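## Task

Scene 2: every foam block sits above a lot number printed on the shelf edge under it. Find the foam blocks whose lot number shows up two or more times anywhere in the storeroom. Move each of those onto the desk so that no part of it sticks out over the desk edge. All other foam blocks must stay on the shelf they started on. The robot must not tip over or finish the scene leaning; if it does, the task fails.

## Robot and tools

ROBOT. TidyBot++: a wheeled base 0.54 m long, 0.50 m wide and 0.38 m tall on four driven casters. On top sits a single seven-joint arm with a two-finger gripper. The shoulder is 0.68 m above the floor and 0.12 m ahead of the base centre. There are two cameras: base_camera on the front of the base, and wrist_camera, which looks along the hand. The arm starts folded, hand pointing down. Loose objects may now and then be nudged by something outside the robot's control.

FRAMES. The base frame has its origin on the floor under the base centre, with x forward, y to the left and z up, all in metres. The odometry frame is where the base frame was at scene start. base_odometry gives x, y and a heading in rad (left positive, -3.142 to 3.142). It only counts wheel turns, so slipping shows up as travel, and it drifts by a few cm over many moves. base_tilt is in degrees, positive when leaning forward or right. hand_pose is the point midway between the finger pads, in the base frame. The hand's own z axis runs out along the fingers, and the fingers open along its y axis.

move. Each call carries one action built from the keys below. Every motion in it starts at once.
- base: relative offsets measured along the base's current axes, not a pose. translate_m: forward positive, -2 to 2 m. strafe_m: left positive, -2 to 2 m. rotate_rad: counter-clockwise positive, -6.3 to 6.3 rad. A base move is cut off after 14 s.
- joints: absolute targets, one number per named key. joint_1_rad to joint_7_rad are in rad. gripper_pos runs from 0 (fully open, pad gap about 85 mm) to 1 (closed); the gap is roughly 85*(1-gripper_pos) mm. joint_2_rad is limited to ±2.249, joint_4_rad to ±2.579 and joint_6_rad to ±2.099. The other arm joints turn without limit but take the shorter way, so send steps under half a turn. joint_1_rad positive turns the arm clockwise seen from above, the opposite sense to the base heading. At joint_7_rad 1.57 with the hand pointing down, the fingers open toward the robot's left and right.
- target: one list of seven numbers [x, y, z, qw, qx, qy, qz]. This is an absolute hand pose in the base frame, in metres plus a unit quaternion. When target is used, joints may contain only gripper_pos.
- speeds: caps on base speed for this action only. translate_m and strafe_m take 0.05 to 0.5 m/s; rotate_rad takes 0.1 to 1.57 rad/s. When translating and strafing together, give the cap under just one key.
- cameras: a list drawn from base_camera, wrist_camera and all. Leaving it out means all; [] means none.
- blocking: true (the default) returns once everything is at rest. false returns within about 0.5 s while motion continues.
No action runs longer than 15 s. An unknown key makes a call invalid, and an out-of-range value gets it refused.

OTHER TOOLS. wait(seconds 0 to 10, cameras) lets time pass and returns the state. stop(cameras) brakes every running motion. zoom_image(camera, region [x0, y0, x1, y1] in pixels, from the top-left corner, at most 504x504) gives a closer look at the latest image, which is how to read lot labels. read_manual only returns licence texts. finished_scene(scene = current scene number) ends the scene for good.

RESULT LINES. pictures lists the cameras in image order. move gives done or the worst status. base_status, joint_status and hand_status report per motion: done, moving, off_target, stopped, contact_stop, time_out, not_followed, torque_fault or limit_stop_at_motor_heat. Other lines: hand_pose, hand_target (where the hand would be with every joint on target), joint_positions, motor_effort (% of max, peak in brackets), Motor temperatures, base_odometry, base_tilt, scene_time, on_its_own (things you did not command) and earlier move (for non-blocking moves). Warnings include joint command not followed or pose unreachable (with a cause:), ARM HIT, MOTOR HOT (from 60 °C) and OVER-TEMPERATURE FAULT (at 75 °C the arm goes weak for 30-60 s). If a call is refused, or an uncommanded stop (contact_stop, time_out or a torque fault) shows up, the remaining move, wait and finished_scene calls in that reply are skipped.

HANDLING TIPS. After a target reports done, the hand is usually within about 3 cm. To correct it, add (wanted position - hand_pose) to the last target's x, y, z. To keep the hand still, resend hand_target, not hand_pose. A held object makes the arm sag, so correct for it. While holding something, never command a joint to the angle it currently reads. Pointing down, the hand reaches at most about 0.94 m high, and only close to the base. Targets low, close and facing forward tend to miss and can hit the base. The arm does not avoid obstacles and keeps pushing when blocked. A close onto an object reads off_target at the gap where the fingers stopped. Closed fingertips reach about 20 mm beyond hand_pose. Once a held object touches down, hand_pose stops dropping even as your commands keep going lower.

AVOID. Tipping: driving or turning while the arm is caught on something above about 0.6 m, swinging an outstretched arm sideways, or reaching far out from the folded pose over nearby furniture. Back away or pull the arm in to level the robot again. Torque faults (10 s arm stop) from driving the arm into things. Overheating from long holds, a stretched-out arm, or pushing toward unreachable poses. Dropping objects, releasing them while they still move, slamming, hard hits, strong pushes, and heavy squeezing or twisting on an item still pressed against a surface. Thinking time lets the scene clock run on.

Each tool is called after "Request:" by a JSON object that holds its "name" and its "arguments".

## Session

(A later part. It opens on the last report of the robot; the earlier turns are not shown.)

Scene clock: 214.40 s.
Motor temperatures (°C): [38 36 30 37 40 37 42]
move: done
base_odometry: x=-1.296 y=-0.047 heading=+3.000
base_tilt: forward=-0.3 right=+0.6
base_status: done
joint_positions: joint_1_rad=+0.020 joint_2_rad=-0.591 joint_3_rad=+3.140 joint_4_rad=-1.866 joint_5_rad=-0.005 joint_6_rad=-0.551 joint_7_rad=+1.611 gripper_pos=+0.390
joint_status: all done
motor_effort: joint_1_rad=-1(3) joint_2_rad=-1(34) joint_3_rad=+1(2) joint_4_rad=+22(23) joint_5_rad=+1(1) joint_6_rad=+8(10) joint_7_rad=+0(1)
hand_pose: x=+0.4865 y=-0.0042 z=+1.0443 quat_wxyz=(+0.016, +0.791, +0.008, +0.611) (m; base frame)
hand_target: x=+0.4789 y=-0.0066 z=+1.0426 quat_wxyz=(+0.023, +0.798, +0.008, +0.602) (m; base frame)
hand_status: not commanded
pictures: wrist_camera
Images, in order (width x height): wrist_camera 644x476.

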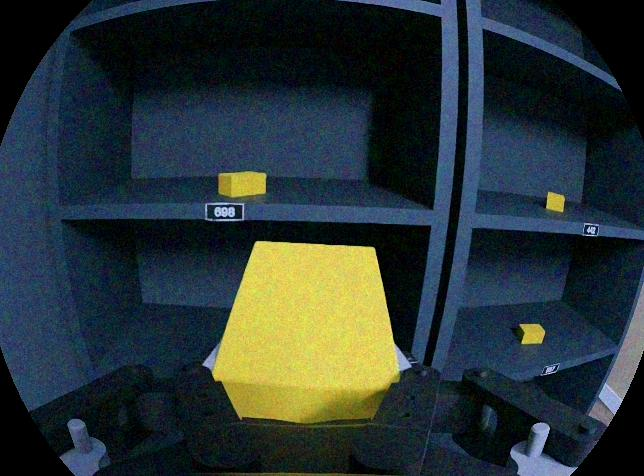

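Request:
{"name": "move", "arguments": {"base": {"translate_m":-1.33,"strafe_m":-0.07,"rotate_rad":-1.57}, "cameras": []}}

Request:
{"name": "move", "arguments": {"base": {"translate_m":0.35}, "cameras": ["wrist_camera"]}}

Request:
{"name": "move", "arguments": {"joints": {"joint_2_rad":0.07,"joint_4_rad":-1.75,"joint_6_rad":-0.1}, "cameras": ["wrist_camera"]}}

Request:
{"name": "move", "arguments": {"joints": {"joint_2_rad":0.215,"joint_4_rad":-1.94,"joint_6_rad":0.16}, "cameras": ["wrist_camera"]}}

Scene clock: 219.33 s.
Motor temperatures (°C): [38 36 30 37 40 37 42]
move: done
base_odometry: x=+0.030 y=-0.166 heading=+1.429
base_tilt: forward=-0.3 right=+0.6
base_status: done
joint_positions: joint_1_rad=+0.015 joint_2_rad=-0.590 joint_3_rad=+3.139 joint_4_rad=-1.865 joint_5_rad=-0.005 joint_6_rad=-0.554 joint_7_rad=+1.611 gripper_pos=+0.390
joint_status: not commanded
motor_effort: joint_1_rad=+0(1) joint_2_rad=-1(6) joint_3_rad=+1(3) joint_4_rad=+22(23) joint_5_rad=+1(1) joint_6_rad=+9(9) joint_7_rad=+0(1)
hand_pose: x=+0.4865 y=-0.0022 z=+1.0438 quat_wxyz=(+0.014, +0.792, +0.010, +0.610) (m; base frame)
hand_target: x=+0.4789 y=-0.0066 z=+1.0426 quat_wxyz=(+0.023, +0.798, +0.008, +0.602) (m; base frame)
hand_status: not commanded
pictures: none
No camera images: "cameras" was empty.

Scene clock: 221.40 s.
Motor temperatures (°C): [38 36 30 37 40 37 42]
move: done
base_odometry: x=+0.080 y=+0.181 heading=+1.428
base_tilt: forward=-0.4 right=+0.6
base_status: done
joint_positions: joint_1_rad=+0.015 joint_2_rad=-0.591 joint_3_rad=+3.139 joint_4_rad=-1.864 joint_5_rad=-0.005 joint_6_rad=-0.556 joint_7_rad=+1.611 gripper_pos=+0.390
joint_status: not commanded
motor_effort: joint_1_rad=-1(1) joint_2_rad=+0(6) joint_3_rad=+1(1) joint_4_rad=+22(23) joint_5_rad=+1(1) joint_6_rad=+9(10) joint_7_rad=-1(1)
hand_pose: x=+0.4859 y=-0.0022 z=+1.0443 quat_wxyz=(+0.014, +0.792, +0.010, +0.610) (m; base frame)
hand_target: x=+0.4789 y=-0.0066 z=+1.0426 quat_wxyz=(+0.023, +0.798, +0.008, +0.602) (m; base frame)
hand_status: not commanded
pictures: wrist_camera
Images, in order (width x height): wrist_camera 644x476.

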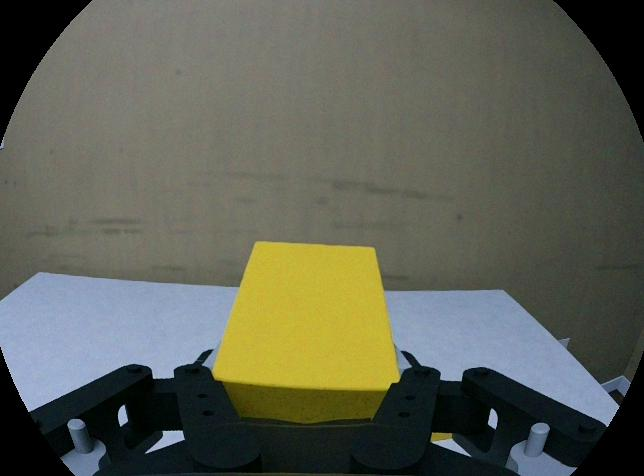

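Scene clock: 223.37 s.
Motor temperatures (°C): [38 36 30 37 40 37 42]
move: done
base_odometry: x=+0.080 y=+0.181 heading=+1.428
base_tilt: forward=-0.3 right=+0.6
base_status: not commanded
joint_positions: joint_1_rad=+0.015 joint_2_rad=+0.054 joint_3_rad=+3.139 joint_4_rad=-1.766 joint_5_rad=-0.005 joint_6_rad=-0.159 joint_7_rad=+1.611 gripper_pos=+0.390
joint_status: all done
motor_effort: joint_1_rad=+0(1) joint_2_rad=-22(25) joint_3_rad=+0(1) joint_4_rad=+22(23) joint_5_rad=+1(1) joint_6_rad=+8(10) joint_7_rad=+0(1)
hand_pose: x=+0.7318 y=-0.0064 z=+0.9005 quat_wxyz=(+0.013, +0.836, +0.009, +0.549) (m; base frame)
hand_target: x=+0.7456 y=+0.0008 z=+0.9175 quat_wxyz=(+0.016, +0.819, +0.019, +0.573) (m; base frame)
hand_status: not commanded
pictures: wrist_camera
Images, in order (width x height): wrist_camera 644x476.

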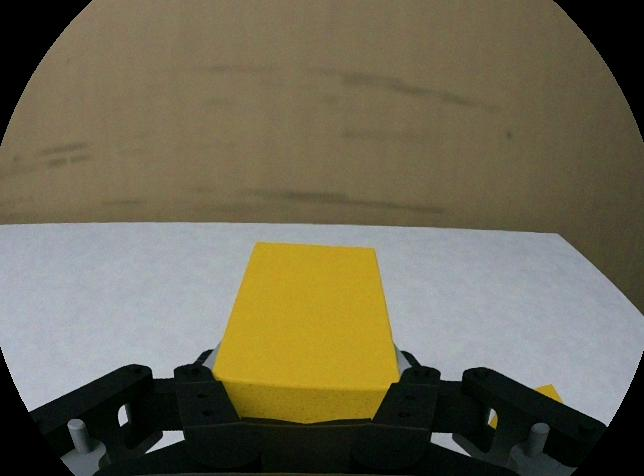

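Scene clock: 224.87 s.
Motor temperatures (°C): [38 36 30 37 40 37 42]
move: done
base_odometry: x=+0.080 y=+0.181 heading=+1.428
base_tilt: forward=-0.3 right=+0.6
base_status: not commanded
joint_positions: joint_1_rad=+0.015 joint_2_rad=+0.206 joint_3_rad=+3.139 joint_4_rad=-1.921 joint_5_rad=-0.005 joint_6_rad=+0.102 joint_7_rad=+1.611 gripper_pos=+0.390
joint_status: all done
motor_effort: joint_1_rad=-1(1) joint_2_rad=-26(30) joint_3_rad=+0(0) joint_4_rad=+20(23) joint_5_rad=+1(1) joint_6_rad=+9(10) joint_7_rad=+0(1)
hand_pose: x=+0.7516 y=-0.0071 z=+0.7907 quat_wxyz=(+0.013, +0.848, +0.009, +0.529) (m; base frame)
hand_target: x=+0.7546 y=+0.0048 z=+0.7913 quat_wxyz=(+0.009, +0.840, +0.023, +0.542) (m; base frame)
hand_status: not commanded
pictures: wrist_camera
Images, in order (width x height): wrist_camera 644x476.

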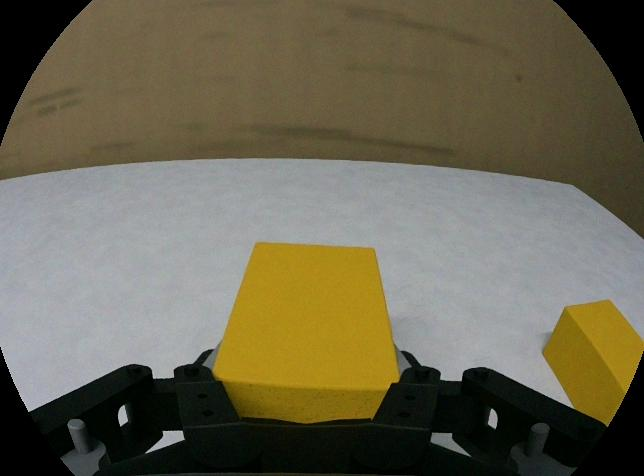

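Request:
{"name": "move", "arguments": {"joints": {"joint_2_rad":0.25,"joint_4_rad":-1.985,"joint_6_rad":0.24}, "cameras": []}}

Request:
{"name": "move", "arguments": {"joints": {"joint_2_rad":0.275,"joint_4_rad":-2.005,"joint_6_rad":0.285}, "cameras": []}}

Request:
{"name": "move", "arguments": {"joints": {"joint_2_rad":0.29,"joint_4_rad":-2.02,"joint_6_rad":0.31}, "cameras": ["wrist_camera"]}}

Scene clock: 226.13 s.
Motor temperatures (°C): [38 36 30 37 40 37 42]
move: done
base_odometry: x=+0.080 y=+0.181 heading=+1.428
base_tilt: forward=-0.3 right=+0.6
base_status: not commanded
joint_positions: joint_1_rad=+0.015 joint_2_rad=+0.229 joint_3_rad=+3.139 joint_4_rad=-1.960 joint_5_rad=-0.005 joint_6_rad=+0.188 joint_7_rad=+1.611 gripper_pos=+0.390
joint_status: all done
motor_effort: joint_1_rad=-1(1) joint_2_rad=-27(28) joint_3_rad=+0(0) joint_4_rad=+19(21) joint_5_rad=+1(1) joint_6_rad=+8(9) joint_7_rad=+0(1)
hand_pose: x=+0.7536 y=-0.0073 z=+0.7795 quat_wxyz=(+0.013, +0.842, +0.009, +0.540) (m; base frame)
hand_target: x=+0.7542 y=+0.0060 z=+0.7675 quat_wxyz=(+0.007, +0.840, +0.024, +0.542) (m; base frame)
hand_status: not commanded
pictures: none
No camera images: "cameras" was empty.

Scene clock: 226.83 s.
Motor temperatures (°C): [38 36 30 37 40 37 42]
move: done
base_odometry: x=+0.080 y=+0.181 heading=+1.428
base_tilt: forward=-0.3 right=+0.6
base_status: not commanded
joint_positions: joint_1_rad=+0.015 joint_2_rad=+0.252 joint_3_rad=+3.139 joint_4_rad=-1.978 joint_5_rad=-0.005 joint_6_rad=+0.236 joint_7_rad=+1.611 gripper_pos=+0.390
joint_status: all done
motor_effort: joint_1_rad=+0(1) joint_2_rad=-27(28) joint_3_rad=+0(0) joint_4_rad=+19(20) joint_5_rad=+1(1) joint_6_rad=+8(9) joint_7_rad=+0(0)
hand_pose: x=+0.7561 y=-0.0074 z=+0.7687 quat_wxyz=(+0.013, +0.840, +0.009, +0.542) (m; base frame)
hand_target: x=+0.7554 y=+0.0067 z=+0.7538 quat_wxyz=(+0.006, +0.840, +0.024, +0.542) (m; base frame)
hand_status: not commanded
pictures: none
No camera images: "cameras" was empty.

Scene clock: 227.47 s.
Motor temperatures (°C): [38 36 30 37 40 37 42]
move: done
base_odometry: x=+0.080 y=+0.181 heading=+1.428
base_tilt: forward=-0.3 right=+0.6
base_status: not commanded
joint_positions: joint_1_rad=+0.015 joint_2_rad=+0.266 joint_3_rad=+3.139 joint_4_rad=-1.993 joint_5_rad=-0.005 joint_6_rad=+0.260 joint_7_rad=+1.611 gripper_pos=+0.390
joint_status: all done
motor_effort: joint_1_rad=-1(1) joint_2_rad=-28(28) joint_3_rad=+0(0) joint_4_rad=+18(20) joint_5_rad=+1(1) joint_6_rad=+8(9) joint_7_rad=+0(1)
hand_pose: x=+0.7554 y=-0.0074 z=+0.7590 quat_wxyz=(+0.013, +0.841, +0.009, +0.541) (m; base frame)
hand_target: x=+0.7546 y=+0.0070 z=+0.7436 quat_wxyz=(+0.006, +0.841, +0.024, +0.540) (m; base frame)
hand_status: not commanded
pictures: wrist_camera
Images, in order (width x height): wrist_camera 644x476.

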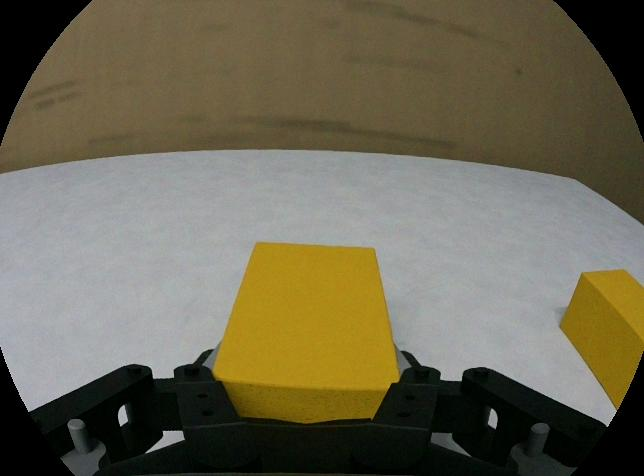

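Request:
{"name": "move", "arguments": {"joints": {"joint_2_rad":0.305,"joint_4_rad":-2.035,"joint_6_rad":0.33}, "cameras": []}}

Request:
{"name": "move", "arguments": {"joints": {"joint_2_rad":0.32,"joint_4_rad":-2.05,"joint_6_rad":0.355}, "cameras": []}}

Request:
{"name": "move", "arguments": {"joints": {"joint_2_rad":0.335,"joint_4_rad":-2.065,"joint_6_rad":0.38}, "cameras": ["wrist_camera"]}}

Scene clock: 228.23 s.
Motor temperatures (°C): [38 36 30 37 40 37 42]
move: done
base_odometry: x=+0.080 y=+0.181 heading=+1.428
base_tilt: forward=-0.3 right=+0.6
base_status: not commanded
joint_positions: joint_1_rad=+0.015 joint_2_rad=+0.275 joint_3_rad=+3.139 joint_4_rad=-2.006 joint_5_rad=-0.005 joint_6_rad=+0.284 joint_7_rad=+1.611 gripper_pos=+0.390
joint_status: all done
motor_effort: joint_1_rad=-1(1) joint_2_rad=-27(28) joint_3_rad=+0(0) joint_4_rad=+17(18) joint_5_rad=+1(1) joint_6_rad=+8(9) joint_7_rad=+0(1)
hand_pose: x=+0.7550 y=-0.0075 z=+0.7530 quat_wxyz=(+0.013, +0.841, +0.009, +0.541) (m; base frame)
hand_target: x=+0.7528 y=+0.0073 z=+0.7321 quat_wxyz=(+0.005, +0.844, +0.024, +0.536) (m; base frame)
hand_status: not commanded
pictures: none
No camera images: "cameras" was empty.

Scene clock: 228.80 s.
Motor temperatures (°C): [38 36 30 37 40 37 42]
move: off_target
base_odometry: x=+0.080 y=+0.181 heading=+1.428
base_tilt: forward=-0.3 right=+0.6
base_status: not commanded
joint_positions: joint_1_rad=+0.015 joint_2_rad=+0.278 joint_3_rad=+3.139 joint_4_rad=-2.018 joint_5_rad=-0.005 joint_6_rad=+0.313 joint_7_rad=+1.611 gripper_pos=+0.390
joint_status: joint_2_rad off_target (ended at +0.278, target +0.320); the others done
motor_effort: joint_1_rad=+0(1) joint_2_rad=-24(27) joint_3_rad=+0(1) joint_4_rad=+18(19) joint_5_rad=+1(1) joint_6_rad=+7(9) joint_7_rad=+0(1)
hand_pose: x=+0.7549 y=-0.0074 z=+0.7531 quat_wxyz=(+0.013, +0.837, +0.009, +0.547) (m; base frame)
hand_target: x=+0.7515 y=+0.0077 z=+0.7220 quat_wxyz=(+0.004, +0.845, +0.025, +0.534) (m; base frame)
hand_status: not commanded
pictures: none
No camera images: "cameras" was empty.

Scene clock: 229.37 s.
Motor temperatures (°C): [38 36 30 37 40 37 42]
move: off_target
base_odometry: x=+0.080 y=+0.181 heading=+1.428
base_tilt: forward=-0.3 right=+0.6
base_status: not commanded
joint_positions: joint_1_rad=+0.015 joint_2_rad=+0.281 joint_3_rad=+3.139 joint_4_rad=-2.031 joint_5_rad=-0.005 joint_6_rad=+0.343 joint_7_rad=+1.611 gripper_pos=+0.390
joint_status: joint_2_rad off_target (ended at +0.281, target +0.335); the others done
motor_effort: joint_1_rad=+0(0) joint_2_rad=-23(25) joint_3_rad=+1(1) joint_4_rad=+16(17) joint_5_rad=+1(1) joint_6_rad=+7(7) joint_7_rad=+0(1)
hand_pose: x=+0.7546 y=-0.0074 z=+0.7530 quat_wxyz=(+0.014, +0.833, +0.009, +0.553) (m; base frame)
hand_target: x=+0.7499 y=+0.0081 z=+0.7121 quat_wxyz=(+0.004, +0.847, +0.025, +0.532) (m; base frame)
hand_status: not commanded
pictures: wrist_camera
Images, in order (width x height): wrist_camera 644x476.

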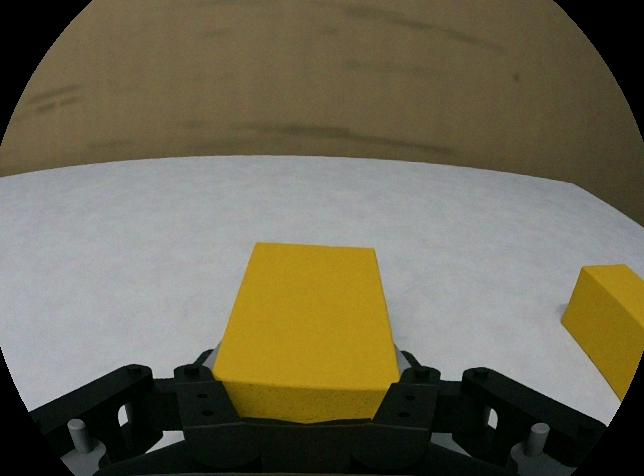

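Request:
{"name": "move", "arguments": {"joints": {"gripper_pos":0.1,"joint_2_rad":0.31,"joint_4_rad":-2.045}, "cameras": []}}

Request:
{"name": "move", "arguments": {"base": {"translate_m":-0.45}, "speeds": {"translate_m":0.25}, "cameras": ["wrist_camera"]}}

Request:
{"name": "move", "arguments": {"base": {"strafe_m":1.33,"rotate_rad":1.57}, "joints": {"joint_1_rad":0,"joint_2_rad":-0.6,"joint_4_rad":-1.85,"joint_6_rad":-0.6,"gripper_pos":0}, "cameras": []}}

Request:
{"name": "move", "arguments": {"base": {"strafe_m":0.28,"translate_m":0.1}}}

Scene clock: 231.07 s.
Motor temperatures (°C): [38 36 30 37 40 37 42]
move: done
base_odometry: x=+0.080 y=+0.181 heading=+1.428
base_tilt: forward=-0.3 right=+0.6
base_status: not commanded
joint_positions: joint_1_rad=+0.015 joint_2_rad=+0.292 joint_3_rad=+3.139 joint_4_rad=-2.031 joint_5_rad=-0.005 joint_6_rad=+0.343 joint_7_rad=+1.611 gripper_pos=+0.100
joint_status: all done
motor_effort: joint_1_rad=-1(1) joint_2_rad=-27(29) joint_3_rad=+0(1) joint_4_rad=+18(18) joint_5_rad=+1(1) joint_6_rad=+8(9) joint_7_rad=+0(1)
hand_pose: x=+0.7553 y=-0.0074 z=+0.7464 quat_wxyz=(+0.014, +0.836, +0.009, +0.549) (m; base frame)
hand_target: x=+0.7560 y=+0.0081 z=+0.7380 quat_wxyz=(+0.004, +0.834, +0.025, +0.551) (m; base frame)
hand_status: not commanded
pictures: none
No camera images: "cameras" was empty.

Scene clock: 233.80 s.
Motor temperatures (°C): [38 36 30 37 40 37 42]
move: done
base_odometry: x=+0.016 y=-0.265 heading=+1.427
base_tilt: forward=-0.3 right=+0.6
base_status: done
joint_positions: joint_1_rad=+0.013 joint_2_rad=+0.295 joint_3_rad=+3.139 joint_4_rad=-2.031 joint_5_rad=-0.005 joint_6_rad=+0.343 joint_7_rad=+1.611 gripper_pos=+0.100
joint_status: not commanded
motor_effort: joint_1_rad=-1(2) joint_2_rad=-27(32) joint_3_rad=+0(1) joint_4_rad=+17(19) joint_5_rad=+1(1) joint_6_rad=+8(9) joint_7_rad=+0(1)
hand_pose: x=+0.7555 y=-0.0063 z=+0.7446 quat_wxyz=(+0.013, +0.837, +0.009, +0.548) (m; base frame)
hand_target: x=+0.7560 y=+0.0081 z=+0.7380 quat_wxyz=(+0.004, +0.834, +0.025, +0.551) (m; base frame)
hand_status: not commanded
pictures: wrist_camera
Images, in order (width x height): wrist_camera 644x476.

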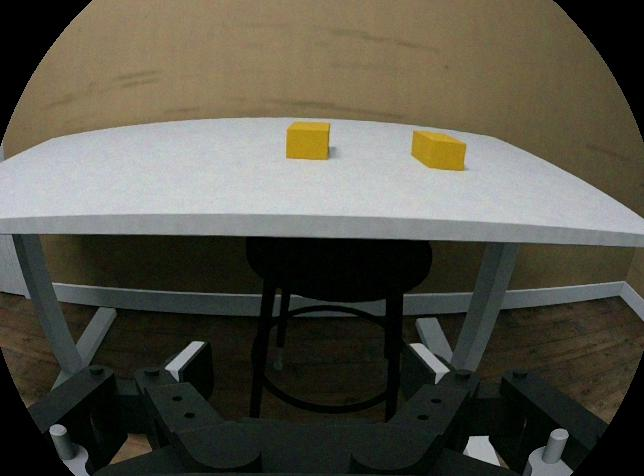

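Scene clock: 238.23 s.
Motor temperatures (°C): [38 36 30 37 40 37 42]
move: done
base_odometry: x=-1.300 y=-0.074 heading=+2.998
base_tilt: forward=-0.3 right=+0.6
base_status: done
joint_positions: joint_1_rad=+0.005 joint_2_rad=-0.596 joint_3_rad=+3.140 joint_4_rad=-1.863 joint_5_rad=-0.005 joint_6_rad=-0.552 joint_7_rad=+1.611 gripper_pos=+0.000
joint_status: all done
motor_effort: joint_1_rad=+0(6) joint_2_rad=+0(30) joint_3_rad=+1(5) joint_4_rad=+22(23) joint_5_rad=+1(1) joint_6_rad=+9(10) joint_7_rad=+0(1)
hand_pose: x=+0.4844 y=+0.0014 z=+1.0474 quat_wxyz=(+0.011, +0.789, +0.014, +0.614) (m; base frame)
hand_target: x=+0.4789 y=-0.0066 z=+1.0426 quat_wxyz=(+0.023, +0.798, +0.008, +0.602) (m; base frame)
hand_status: not commanded
pictures: none
No camera images: "cameras" was empty.

Scene clock: 240.07 s.
Motor temperatures (°C): [38 36 30 37 40 37 42]
move: done
base_odometry: x=-1.440 y=-0.337 heading=+2.997
base_tilt: forward=-0.3 right=+0.6
base_status: done
joint_positions: joint_1_rad=+0.005 joint_2_rad=-0.596 joint_3_rad=+3.138 joint_4_rad=-1.863 joint_5_rad=-0.005 joint_6_rad=-0.553 joint_7_rad=+1.611 gripper_pos=+0.000
joint_status: not commanded
motor_effort: joint_1_rad=+0(1) joint_2_rad=-1(3) joint_3_rad=+1(4) joint_4_rad=+22(23) joint_5_rad=+1(2) joint_6_rad=+9(9) joint_7_rad=+0(1)
hand_pose: x=+0.4843 y=+0.0022 z=+1.0472 quat_wxyz=(+0.011, +0.789, +0.015, +0.614) (m; base frame)
hand_target: x=+0.4789 y=-0.0066 z=+1.0426 quat_wxyz=(+0.023, +0.798, +0.008, +0.602) (m; base frame)
hand_status: not commanded
pictures: base_camera, wrist_camera
Images, in order (width x height): base_camera 644x364, wrist_camera 644x476.

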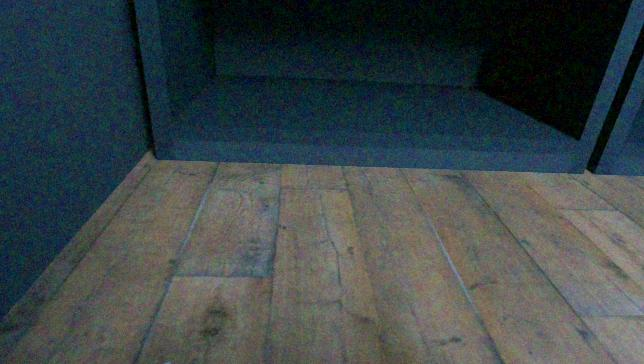

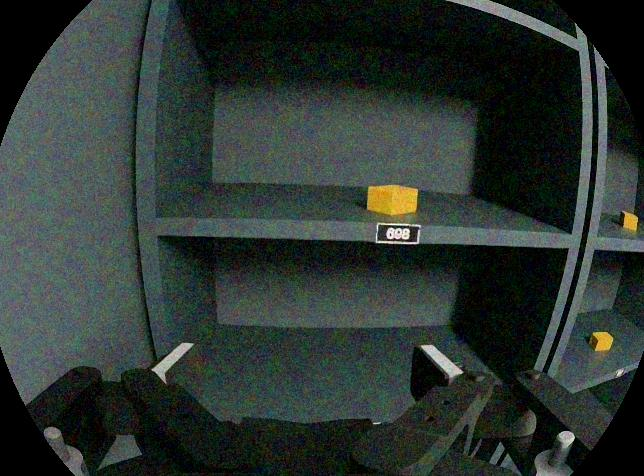

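Request:
{"name": "zoom_image", "arguments": {"camera": "wrist_camera", "region": [353, 172, 433, 232]}}

Scaled by 6.300.

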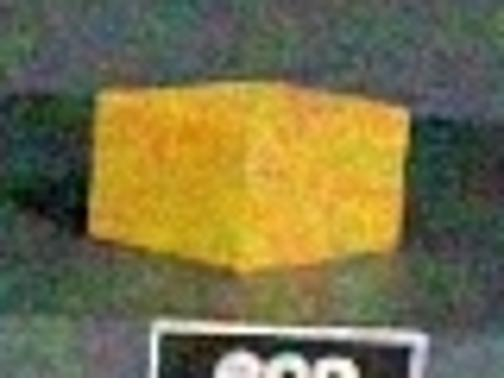

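Request:
{"name": "move", "arguments": {"joints": {"joint_1_rad":-0.2,"joint_2_rad":-0.6,"joint_4_rad":-1.5,"joint_5_rad":1.4,"joint_6_rad":-1.1,"joint_7_rad":0.28}, "cameras": []}}

Request:
{"name": "move", "arguments": {"base": {"translate_m":0.28}, "cameras": []}}

Request:
{"name": "move", "arguments": {"joints": {"joint_2_rad":0.3,"joint_4_rad":-1.0}}}

Scene clock: 243.20 s.
Motor temperatures (°C): [38 36 30 37 40 37 42]
move: done
base_odometry: x=-1.440 y=-0.337 heading=+2.997
base_tilt: forward=-0.4 right=+0.6
base_status: not commanded
joint_positions: joint_1_rad=-0.181 joint_2_rad=-0.597 joint_3_rad=+3.138 joint_4_rad=-1.508 joint_5_rad=+1.332 joint_6_rad=-1.049 joint_7_rad=+0.325 gripper_pos=+0.000
joint_status: all done
motor_effort: joint_1_rad=+0(2) joint_2_rad=+5(7) joint_3_rad=-2(2) joint_4_rad=+16(23) joint_5_rad=+7(7) joint_6_rad=+5(10) joint_7_rad=+0(1)
hand_pose: x=+0.3372 y=-0.2241 z=+1.2673 quat_wxyz=(+0.179, +0.541, -0.367, +0.735) (m; base frame)
hand_target: x=+0.3191 y=-0.2365 z=+1.2753 quat_wxyz=(+0.190, +0.517, -0.388, +0.739) (m; base frame)
hand_status: not commanded
pictures: none
No camera images: "cameras" was empty.

Scene clock: 245.07 s.
Motor temperatures (°C): [38 36 30 37 40 37 42]
move: done
base_odometry: x=-1.717 y=-0.296 heading=+2.998
base_tilt: forward=-0.4 right=+0.6
base_status: done
joint_positions: joint_1_rad=-0.183 joint_2_rad=-0.592 joint_3_rad=+3.138 joint_4_rad=-1.508 joint_5_rad=+1.337 joint_6_rad=-1.053 joint_7_rad=+0.323 gripper_pos=+0.000
joint_status: not commanded
motor_effort: joint_1_rad=+0(1) joint_2_rad=+4(9) joint_3_rad=-2(2) joint_4_rad=+16(18) joint_5_rad=+7(7) joint_6_rad=+6(6) joint_7_rad=+0(1)
hand_pose: x=+0.3395 y=-0.2241 z=+1.2666 quat_wxyz=(+0.182, +0.542, -0.367, +0.734) (m; base frame)
hand_target: x=+0.3191 y=-0.2365 z=+1.2753 quat_wxyz=(+0.190, +0.517, -0.388, +0.739) (m; base frame)
hand_status: not commanded
pictures: none
No camera images: "cameras" was empty.

Scene clock: 247.23 s.
Motor temperatures (°C): [38 36 30 37 40 37 42]
move: done
base_odometry: x=-1.717 y=-0.296 heading=+2.998
base_tilt: forward=-0.3 right=+0.6
base_status: not commanded
joint_positions: joint_1_rad=-0.183 joint_2_rad=+0.283 joint_3_rad=+3.138 joint_4_rad=-1.017 joint_5_rad=+1.339 joint_6_rad=-1.054 joint_7_rad=+0.323 gripper_pos=+0.000
joint_status: all done
motor_effort: joint_1_rad=+0(1) joint_2_rad=-29(31) joint_3_rad=+1(2) joint_4_rad=+19(21) joint_5_rad=+8(9) joint_6_rad=+3(6) joint_7_rad=+0(0)
hand_pose: x=+0.7425 y=-0.1498 z=+1.1508 quat_wxyz=(+0.266, +0.663, -0.301, +0.631) (m; base frame)
hand_target: x=+0.7379 y=-0.1517 z=+1.1598 quat_wxyz=(+0.282, +0.643, -0.314, +0.639) (m; base frame)
hand_status: not commanded
pictures: base_camera, wrist_camera
Images, in order (width x height): base_camera 644x364, wrist_camera 644x476.

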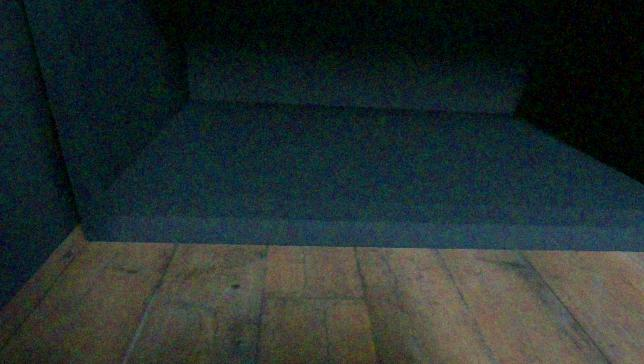

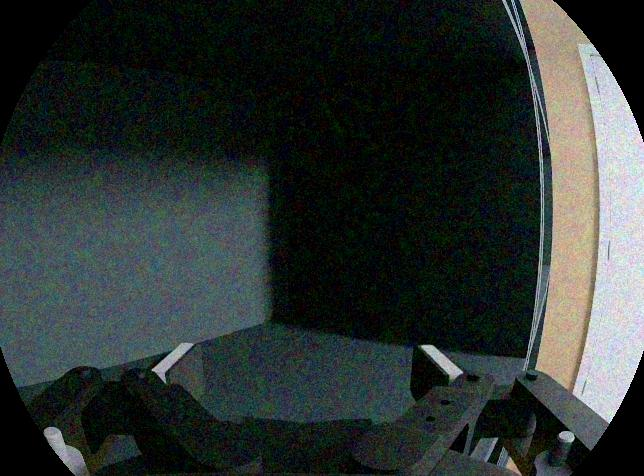

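Request:
{"name": "move", "arguments": {"joints": {"joint_5_rad":0.85}}}

Scene clock: 248.23 s.
Motor temperatures (°C): [38 36 30 37 40 37 42]
move: done
base_odometry: x=-1.717 y=-0.296 heading=+2.998
base_tilt: forward=-0.3 right=+0.6
base_status: not commanded
joint_positions: joint_1_rad=-0.186 joint_2_rad=+0.283 joint_3_rad=+3.138 joint_4_rad=-1.010 joint_5_rad=+0.909 joint_6_rad=-1.054 joint_7_rad=+0.323 gripper_pos=+0.000
joint_status: all done
motor_effort: joint_1_rad=+0(1) joint_2_rad=-29(31) joint_3_rad=+1(2) joint_4_rad=+20(22) joint_5_rad=+7(8) joint_6_rad=+5(5) joint_7_rad=+0(0)
hand_pose: x=+0.7614 y=-0.0938 z=+1.0536 quat_wxyz=(+0.099, +0.742, -0.374, +0.548) (m; base frame)
hand_target: x=+0.7605 y=-0.0806 z=+1.0289 quat_wxyz=(+0.077, +0.748, -0.405, +0.521) (m; base frame)
hand_status: not commanded
pictures: base_camera, wrist_camera
Images, in order (width x height): base_camera 644x364, wrist_camera 644x476.

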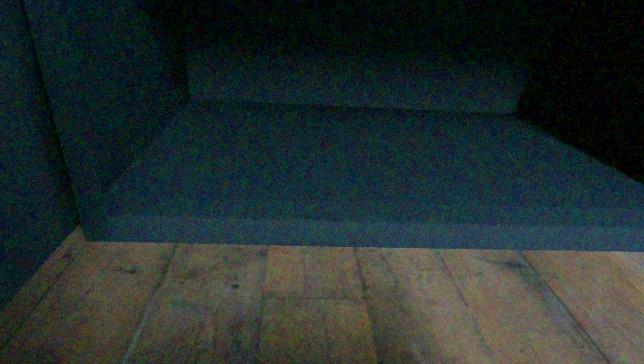

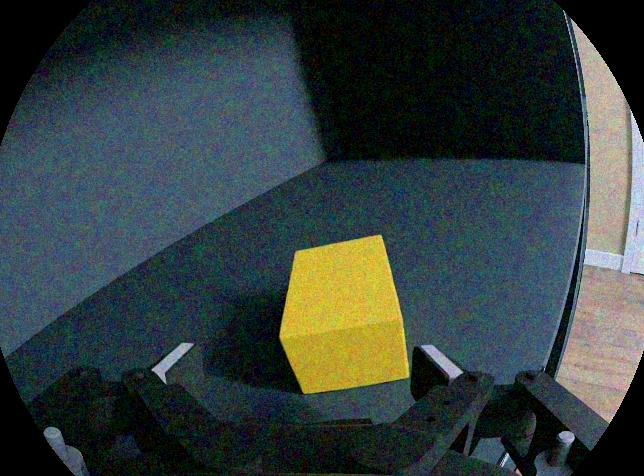

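Request:
{"name": "move", "arguments": {"joints": {"joint_1_rad":-0.01,"joint_5_rad":1.31,"joint_6_rad":-0.69,"joint_7_rad":0.25}, "cameras": []}}

Request:
{"name": "move", "arguments": {"joints": {"joint_2_rad":0.435,"joint_4_rad":-0.99}}}

Scene clock: 250.77 s.
Motor temperatures (°C): [38 36 30 37 40 37 42]
move: done
base_odometry: x=-1.717 y=-0.296 heading=+2.998
base_tilt: forward=-0.3 right=+0.6
base_status: not commanded
joint_positions: joint_1_rad=-0.017 joint_2_rad=+0.283 joint_3_rad=+3.140 joint_4_rad=-1.008 joint_5_rad=+1.245 joint_6_rad=-0.745 joint_7_rad=+0.293 gripper_pos=+0.000
joint_status: all done
motor_effort: joint_1_rad=+0(3) joint_2_rad=-30(31) joint_3_rad=+1(2) joint_4_rad=+20(21) joint_5_rad=+6(8) joint_6_rad=+4(5) joint_7_rad=+0(1)
hand_pose: x=+0.7810 y=-0.1868 z=+1.1704 quat_wxyz=(+0.190, +0.652, -0.280, +0.679) (m; base frame)
hand_target: x=+0.7935 y=-0.1828 z=+1.1825 quat_wxyz=(+0.190, +0.639, -0.260, +0.699) (m; base frame)
hand_status: not commanded
pictures: none
No camera images: "cameras" was empty.

Scene clock: 252.10 s.
Motor temperatures (°C): [38 36 30 37 40 37 42]
move: done
base_odometry: x=-1.717 y=-0.296 heading=+2.998
base_tilt: forward=-0.3 right=+0.6
base_status: not commanded
joint_positions: joint_1_rad=-0.017 joint_2_rad=+0.425 joint_3_rad=+3.140 joint_4_rad=-0.998 joint_5_rad=+1.249 joint_6_rad=-0.743 joint_7_rad=+0.293 gripper_pos=+0.000
joint_status: all done
motor_effort: joint_1_rad=+0(1) joint_2_rad=-35(40) joint_3_rad=+1(2) joint_4_rad=+21(23) joint_5_rad=+6(7) joint_6_rad=+3(4) joint_7_rad=+0(1)
hand_pose: x=+0.8435 y=-0.1854 z=+1.0790 quat_wxyz=(+0.209, +0.694, -0.265, +0.636) (m; base frame)
hand_target: x=+0.8545 y=-0.1822 z=+1.0929 quat_wxyz=(+0.206, +0.681, -0.247, +0.657) (m; base frame)
hand_status: not commanded
pictures: base_camera, wrist_camera
Images, in order (width x height): base_camera 644x364, wrist_camera 644x476.

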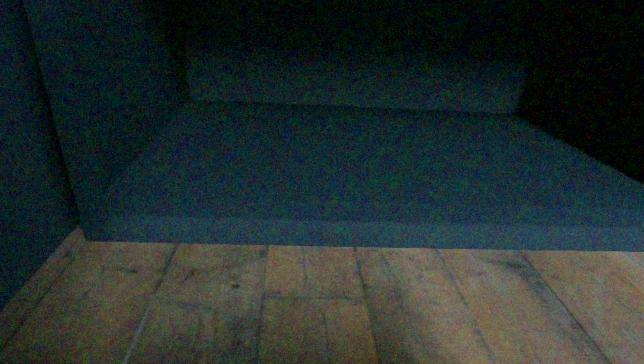

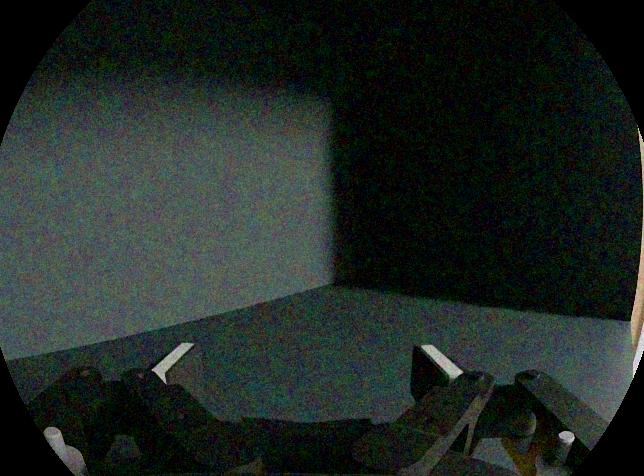

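Request:
{"name": "move", "arguments": {"joints": {"joint_2_rad":0.43,"joint_4_rad":-1.08}}}

Scene clock: 253.27 s.
Motor temperatures (°C): [38 36 30 37 40 37 42]
move: done
base_odometry: x=-1.717 y=-0.296 heading=+2.998
base_tilt: forward=-0.3 right=+0.6
base_status: not commanded
joint_positions: joint_1_rad=-0.017 joint_2_rad=+0.420 joint_3_rad=+3.140 joint_4_rad=-1.052 joint_5_rad=+1.255 joint_6_rad=-0.739 joint_7_rad=+0.293 gripper_pos=+0.000
joint_status: all done
motor_effort: joint_1_rad=-1(1) joint_2_rad=-34(38) joint_3_rad=+1(1) joint_4_rad=+21(22) joint_5_rad=+6(7) joint_6_rad=+3(4) joint_7_rad=+0(1)
hand_pose: x=+0.8425 y=-0.1849 z=+1.0546 quat_wxyz=(+0.217, +0.709, -0.256, +0.621) (m; base frame)
hand_target: x=+0.8531 y=-0.1822 z=+1.0465 quat_wxyz=(+0.217, +0.709, -0.238, +0.628) (m; base frame)
hand_status: not commanded
pictures: base_camera, wrist_camera
Images, in order (width x height): base_camera 644x364, wrist_camera 644x476.

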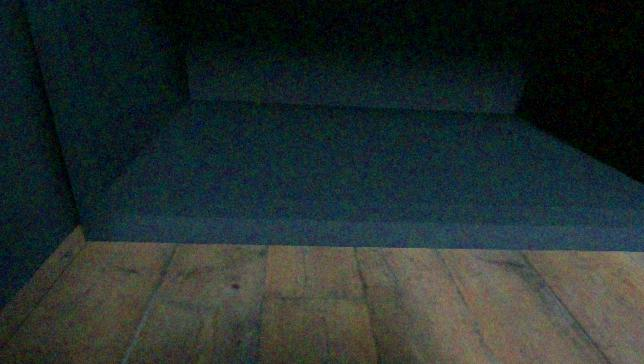

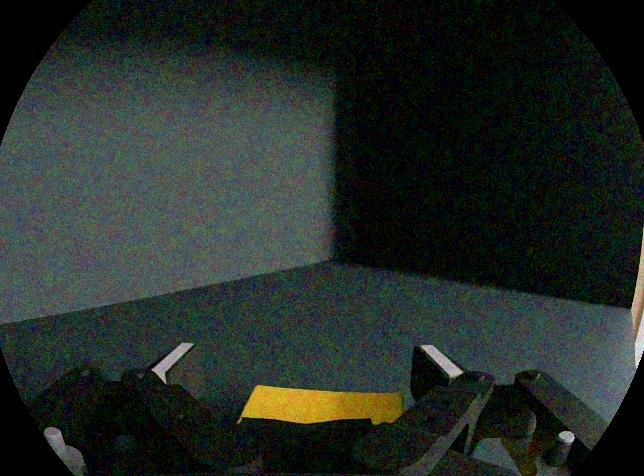

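Request:
{"name": "move", "arguments": {"joints": {"joint_1_rad":0.02}, "cameras": []}}

Request:
{"name": "move", "arguments": {"joints": {"joint_2_rad":0.43,"joint_4_rad":-1.14}}}

Scene clock: 254.13 s.
Motor temperatures (°C): [38 36 30 37 40 37 42]
move: done
base_odometry: x=-1.717 y=-0.296 heading=+2.998
base_tilt: forward=-0.3 right=+0.6
base_status: not commanded
joint_positions: joint_1_rad=+0.008 joint_2_rad=+0.420 joint_3_rad=+3.140 joint_4_rad=-1.052 joint_5_rad=+1.255 joint_6_rad=-0.738 joint_7_rad=+0.293 gripper_pos=+0.000
joint_status: all done
motor_effort: joint_1_rad=-1(3) joint_2_rad=-35(35) joint_3_rad=+1(3) joint_4_rad=+21(22) joint_5_rad=+6(7) joint_6_rad=+3(3) joint_7_rad=+0(0)
hand_pose: x=+0.8379 y=-0.2025 z=+1.0546 quat_wxyz=(+0.224, +0.705, -0.265, +0.618) (m; base frame)
hand_target: x=+0.8473 y=-0.2041 z=+1.0465 quat_wxyz=(+0.226, +0.705, -0.249, +0.625) (m; base frame)
hand_status: not commanded
pictures: none
No camera images: "cameras" was empty.

Scene clock: 254.90 s.
Motor temperatures (°C): [38 36 30 37 40 37 42]
move: off_target
base_odometry: x=-1.717 y=-0.296 heading=+2.998
base_tilt: forward=-0.3 right=+0.6
base_status: not commanded
joint_positions: joint_1_rad=+0.008 joint_2_rad=+0.402 joint_3_rad=+3.140 joint_4_rad=-1.082 joint_5_rad=+1.264 joint_6_rad=-0.727 joint_7_rad=+0.289 gripper_pos=+0.000
joint_status: joint_4_rad off_target (ended at -1.082, target -1.140); the others done
motor_effort: joint_1_rad=+0(1) joint_2_rad=-29(35) joint_3_rad=+1(1) joint_4_rad=+16(22) joint_5_rad=+4(6) joint_6_rad=+1(3) joint_7_rad=+0(0)
hand_pose: x=+0.8330 y=-0.2005 z=+1.0533 quat_wxyz=(+0.225, +0.708, -0.258, +0.617) (m; base frame)
hand_target: x=+0.8452 y=-0.2041 z=+1.0132 quat_wxyz=(+0.233, +0.723, -0.242, +0.603) (m; base frame)
hand_status: not commanded
pictures: base_camera, wrist_camera
Images, in order (width x height): base_camera 644x364, wrist_camera 644x476.

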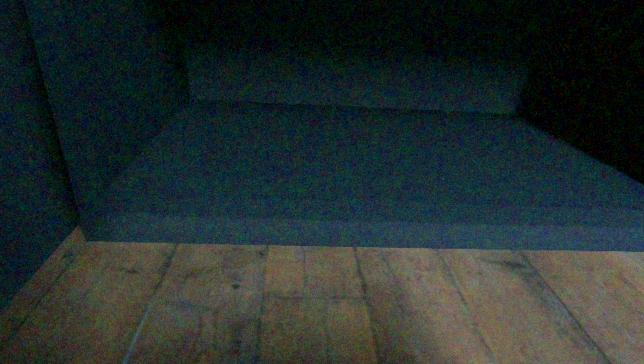

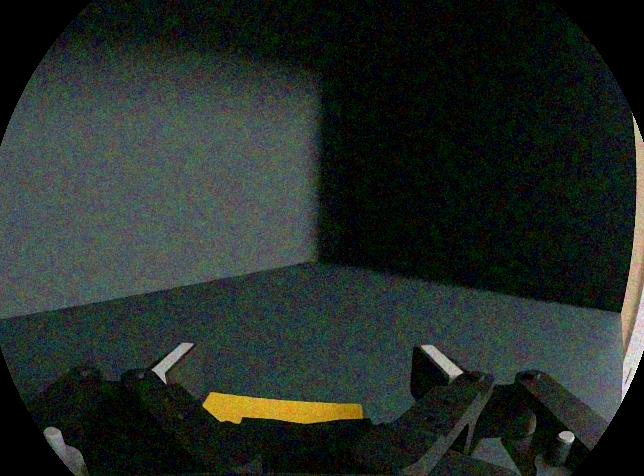

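Request:
{"name": "move", "arguments": {"joints": {"joint_2_rad":0.40,"joint_4_rad":-0.88}, "cameras": []}}

Request:
{"name": "move", "arguments": {"joints": {"joint_1_rad":-0.09,"joint_2_rad":0.56,"joint_4_rad":-0.71,"joint_6_rad":-0.87}, "cameras": []}}

Request:
{"name": "move", "arguments": {"joints": {"joint_2_rad":0.545,"joint_4_rad":-0.88}}}

Scene clock: 256.57 s.
Motor temperatures (°C): [38 36 30 37 40 37 42]
move: done
base_odometry: x=-1.717 y=-0.296 heading=+2.998
base_tilt: forward=-0.3 right=+0.6
base_status: not commanded
joint_positions: joint_1_rad=+0.008 joint_2_rad=+0.385 joint_3_rad=+3.140 joint_4_rad=-0.888 joint_5_rad=+1.264 joint_6_rad=-0.727 joint_7_rad=+0.289 gripper_pos=+0.000
joint_status: all done
motor_effort: joint_1_rad=+0(1) joint_2_rad=-33(39) joint_3_rad=+1(2) joint_4_rad=+21(24) joint_5_rad=+6(7) joint_6_rad=+4(4) joint_7_rad=+0(1)
hand_pose: x=+0.8172 y=-0.2005 z=+1.1721 quat_wxyz=(+0.197, +0.639, -0.280, +0.689) (m; base frame)
hand_target: x=+0.8251 y=-0.2038 z=+1.1789 quat_wxyz=(+0.198, +0.628, -0.272, +0.702) (m; base frame)
hand_status: not commanded
pictures: none
No camera images: "cameras" was empty.

Scene clock: 258.03 s.
Motor temperatures (°C): [38 36 30 37 40 37 42]
move: done
base_odometry: x=-1.717 y=-0.296 heading=+2.998
base_tilt: forward=-0.3 right=+0.6
base_status: not commanded
joint_positions: joint_1_rad=-0.081 joint_2_rad=+0.544 joint_3_rad=+3.140 joint_4_rad=-0.724 joint_5_rad=+1.264 joint_6_rad=-0.820 joint_7_rad=+0.289 gripper_pos=+0.000
joint_status: all done
motor_effort: joint_1_rad=+0(3) joint_2_rad=-38(42) joint_3_rad=+2(3) joint_4_rad=+21(22) joint_5_rad=+7(7) joint_6_rad=+4(5) joint_7_rad=+0(1)
hand_pose: x=+0.8754 y=-0.1543 z=+1.1332 quat_wxyz=(+0.191, +0.650, -0.286, +0.678) (m; base frame)
hand_target: x=+0.8706 y=-0.1613 z=+1.1318 quat_wxyz=(+0.207, +0.638, -0.303, +0.677) (m; base frame)
hand_status: not commanded
pictures: none
No camera images: "cameras" was empty.

Scene clock: 259.13 s.
Motor temperatures (°C): [38 36 30 37 40 37 42]
move: done
base_odometry: x=-1.717 y=-0.296 heading=+2.998
base_tilt: forward=-0.3 right=+0.6
base_status: not commanded
joint_positions: joint_1_rad=-0.081 joint_2_rad=+0.538 joint_3_rad=+3.140 joint_4_rad=-0.855 joint_5_rad=+1.264 joint_6_rad=-0.821 joint_7_rad=+0.289 gripper_pos=+0.000
joint_status: all done
motor_effort: joint_1_rad=-1(1) joint_2_rad=-37(40) joint_3_rad=+2(2) joint_4_rad=+20(23) joint_5_rad=+7(7) joint_6_rad=+4(4) joint_7_rad=+0(1)
hand_pose: x=+0.8806 y=-0.1540 z=+1.0676 quat_wxyz=(+0.212, +0.690, -0.270, +0.637) (m; base frame)
hand_target: x=+0.8735 y=-0.1609 z=+1.0553 quat_wxyz=(+0.234, +0.687, -0.281, +0.628) (m; base frame)
hand_status: not commanded
pictures: base_camera, wrist_camera
Images, in order (width x height): base_camera 644x364, wrist_camera 644x476.

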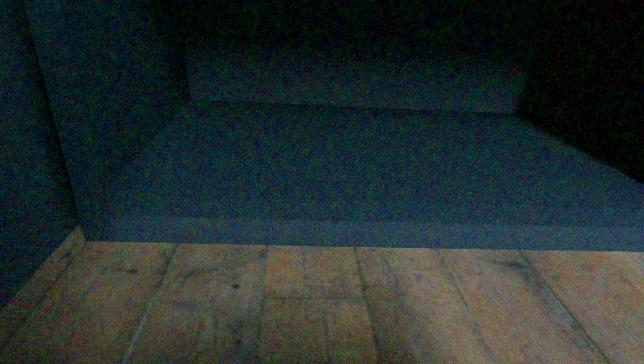

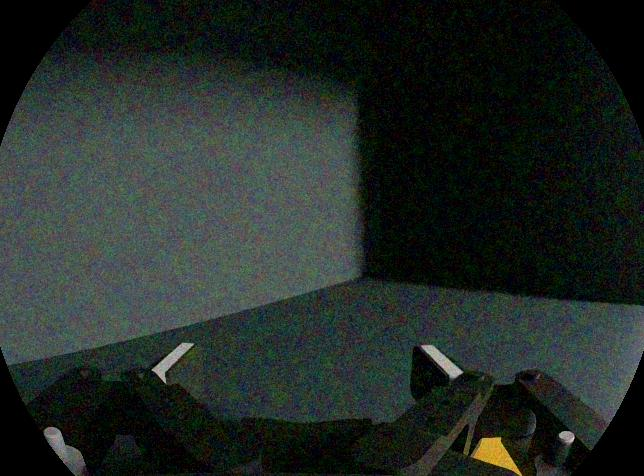

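Request:
{"name": "move", "arguments": {"joints": {"joint_6_rad":-1.0,"joint_2_rad":0.515,"joint_4_rad":-0.905}}}

Scene clock: 260.33 s.
Motor temperatures (°C): [38 36 30 37 40 37 42]
move: done
base_odometry: x=-1.717 y=-0.296 heading=+2.998
base_tilt: forward=-0.3 right=+0.6
base_status: not commanded
joint_positions: joint_1_rad=-0.082 joint_2_rad=+0.504 joint_3_rad=+3.140 joint_4_rad=-0.878 joint_5_rad=+1.268 joint_6_rad=-0.955 joint_7_rad=+0.289 gripper_pos=+0.000
joint_status: all done
motor_effort: joint_1_rad=+0(2) joint_2_rad=-37(40) joint_3_rad=+2(2) joint_4_rad=+20(21) joint_5_rad=+8(8) joint_6_rad=+3(4) joint_7_rad=+0(1)
hand_pose: x=+0.8394 y=-0.1824 z=+1.0685 quat_wxyz=(+0.250, +0.683, -0.315, +0.610) (m; base frame)
hand_target: x=+0.8336 y=-0.1879 z=+1.0532 quat_wxyz=(+0.271, +0.680, -0.324, +0.599) (m; base frame)
hand_status: not commanded
pictures: base_camera, wrist_camera
Images, in order (width x height): base_camera 644x364, wrist_camera 644x476.

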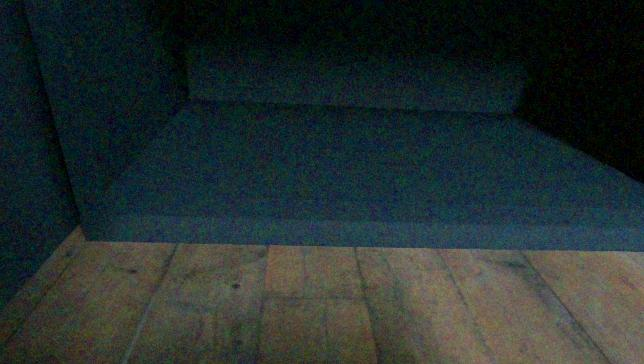

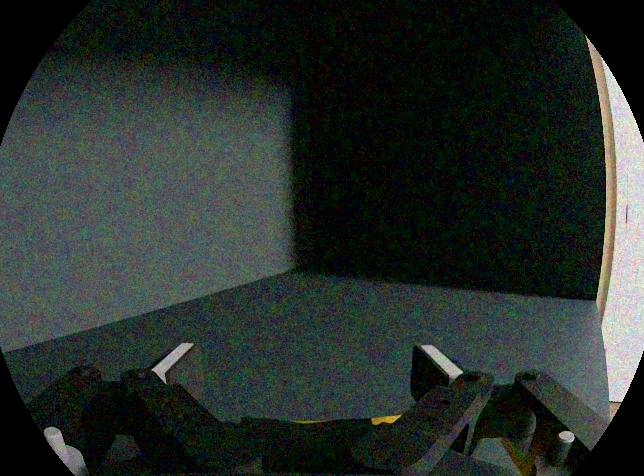

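Request:
{"name": "move", "arguments": {"joints": {"joint_1_rad":-0.065,"joint_2_rad":0.515,"joint_4_rad":-0.95}}}

Scene clock: 262.23 s.
Motor temperatures (°C): [38 36 30 37 40 37 42]
move: done
base_odometry: x=-1.717 y=-0.296 heading=+2.998
base_tilt: forward=-0.3 right=+0.6
base_status: not commanded
joint_positions: joint_1_rad=-0.076 joint_2_rad=+0.496 joint_3_rad=+3.140 joint_4_rad=-0.916 joint_5_rad=+1.277 joint_6_rad=-0.955 joint_7_rad=+0.289 gripper_pos=+0.000
joint_status: all done
motor_effort: joint_1_rad=-1(2) joint_2_rad=-34(37) joint_3_rad=+1(2) joint_4_rad=+18(20) joint_5_rad=+5(8) joint_6_rad=+2(4) joint_7_rad=-1(2)
hand_pose: x=+0.8355 y=-0.1874 z=+1.0567 quat_wxyz=(+0.261, +0.689, -0.310, +0.600) (m; base frame)
hand_target: x=+0.8285 y=-0.2057 z=+1.0313 quat_wxyz=(+0.287, +0.688, -0.326, +0.581) (m; base frame)
hand_status: not commanded
pictures: base_camera, wrist_camera
Images, in order (width x height): base_camera 644x364, wrist_camera 644x476.

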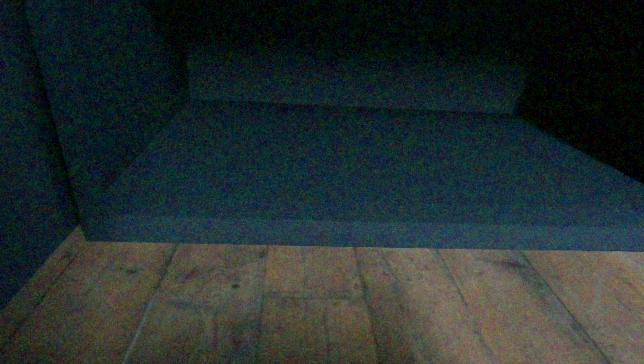

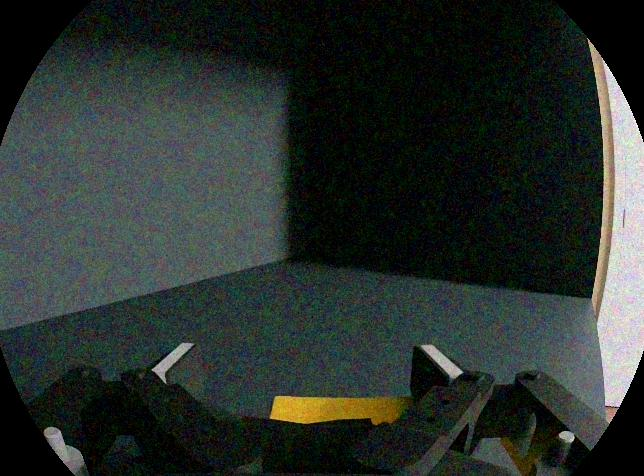

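Request:
{"name": "move", "arguments": {"joints": {"joint_2_rad":0.5,"joint_4_rad":-0.85}, "cameras": []}}

Request:
{"name": "move", "arguments": {"joints": {"joint_1_rad":-0.04}, "cameras": []}}

Request:
{"name": "move", "arguments": {"joints": {"joint_2_rad":0.51,"joint_4_rad":-0.94}}}

Scene clock: 263.40 s.
Motor temperatures (°C): [38 36 30 37 40 37 42]
move: done
base_odometry: x=-1.717 y=-0.296 heading=+2.998
base_tilt: forward=-0.3 right=+0.6
base_status: not commanded
joint_positions: joint_1_rad=-0.076 joint_2_rad=+0.490 joint_3_rad=+3.140 joint_4_rad=-0.859 joint_5_rad=+1.277 joint_6_rad=-0.956 joint_7_rad=+0.289 gripper_pos=+0.000
joint_status: all done
motor_effort: joint_1_rad=+0(1) joint_2_rad=-36(39) joint_3_rad=+2(2) joint_4_rad=+20(21) joint_5_rad=+7(8) joint_6_rad=+3(4) joint_7_rad=+0(1)
hand_pose: x=+0.8321 y=-0.1877 z=+1.0890 quat_wxyz=(+0.249, +0.671, -0.320, +0.621) (m; base frame)
hand_target: x=+0.8216 y=-0.2061 z=+1.0903 quat_wxyz=(+0.266, +0.655, -0.344, +0.618) (m; base frame)
hand_status: not commanded
pictures: none
No camera images: "cameras" was empty.

Scene clock: 264.10 s.
Motor temperatures (°C): [38 36 30 37 40 37 42]
move: done
base_odometry: x=-1.717 y=-0.296 heading=+2.998
base_tilt: forward=-0.3 right=+0.6
base_status: not commanded
joint_positions: joint_1_rad=-0.053 joint_2_rad=+0.490 joint_3_rad=+3.140 joint_4_rad=-0.859 joint_5_rad=+1.277 joint_6_rad=-0.956 joint_7_rad=+0.289 gripper_pos=+0.000
joint_status: all done
motor_effort: joint_1_rad=+0(2) joint_2_rad=-36(37) joint_3_rad=+2(3) joint_4_rad=+20(21) joint_5_rad=+8(8) joint_6_rad=+3(4) joint_7_rad=+0(0)
hand_pose: x=+0.8275 y=-0.2043 z=+1.0890 quat_wxyz=(+0.257, +0.667, -0.328, +0.618) (m; base frame)
hand_target: x=+0.8163 y=-0.2236 z=+1.0903 quat_wxyz=(+0.273, +0.650, -0.352, +0.615) (m; base frame)
hand_status: not commanded
pictures: none
No camera images: "cameras" was empty.

Scene clock: 264.97 s.
Motor temperatures (°C): [38 36 30 37 40 37 42]
move: done
base_odometry: x=-1.717 y=-0.296 heading=+2.998
base_tilt: forward=-0.3 right=+0.6
base_status: not commanded
joint_positions: joint_1_rad=-0.053 joint_2_rad=+0.494 joint_3_rad=+3.140 joint_4_rad=-0.917 joint_5_rad=+1.277 joint_6_rad=-0.956 joint_7_rad=+0.289 gripper_pos=+0.000
joint_status: all done
motor_effort: joint_1_rad=+0(1) joint_2_rad=-37(38) joint_3_rad=+2(2) joint_4_rad=+20(21) joint_5_rad=+8(8) joint_6_rad=+3(4) joint_7_rad=+0(0)
hand_pose: x=+0.8299 y=-0.2041 z=+1.0581 quat_wxyz=(+0.267, +0.685, -0.319, +0.598) (m; base frame)
hand_target: x=+0.8215 y=-0.2234 z=+1.0396 quat_wxyz=(+0.292, +0.680, -0.337, +0.583) (m; base frame)
hand_status: not commanded
pictures: base_camera, wrist_camera
Images, in order (width x height): base_camera 644x364, wrist_camera 644x476.

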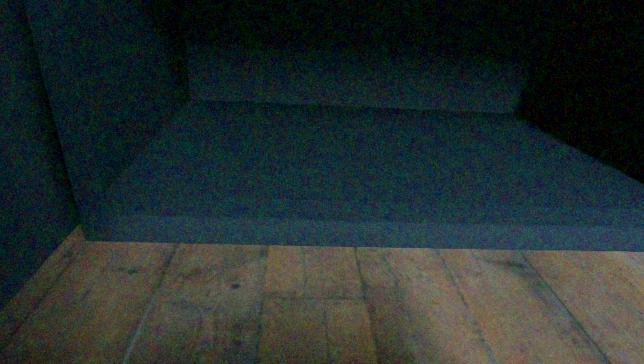

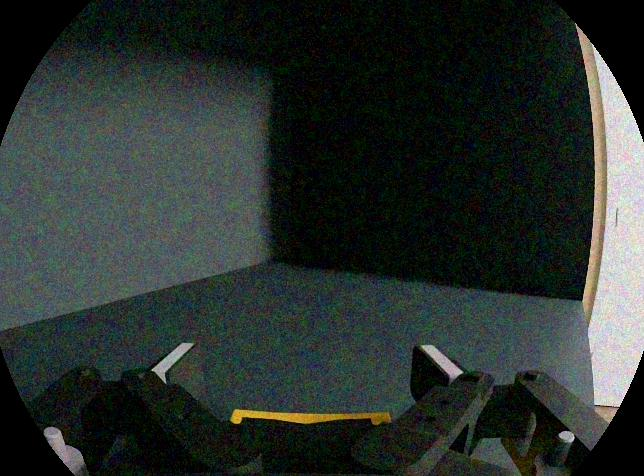

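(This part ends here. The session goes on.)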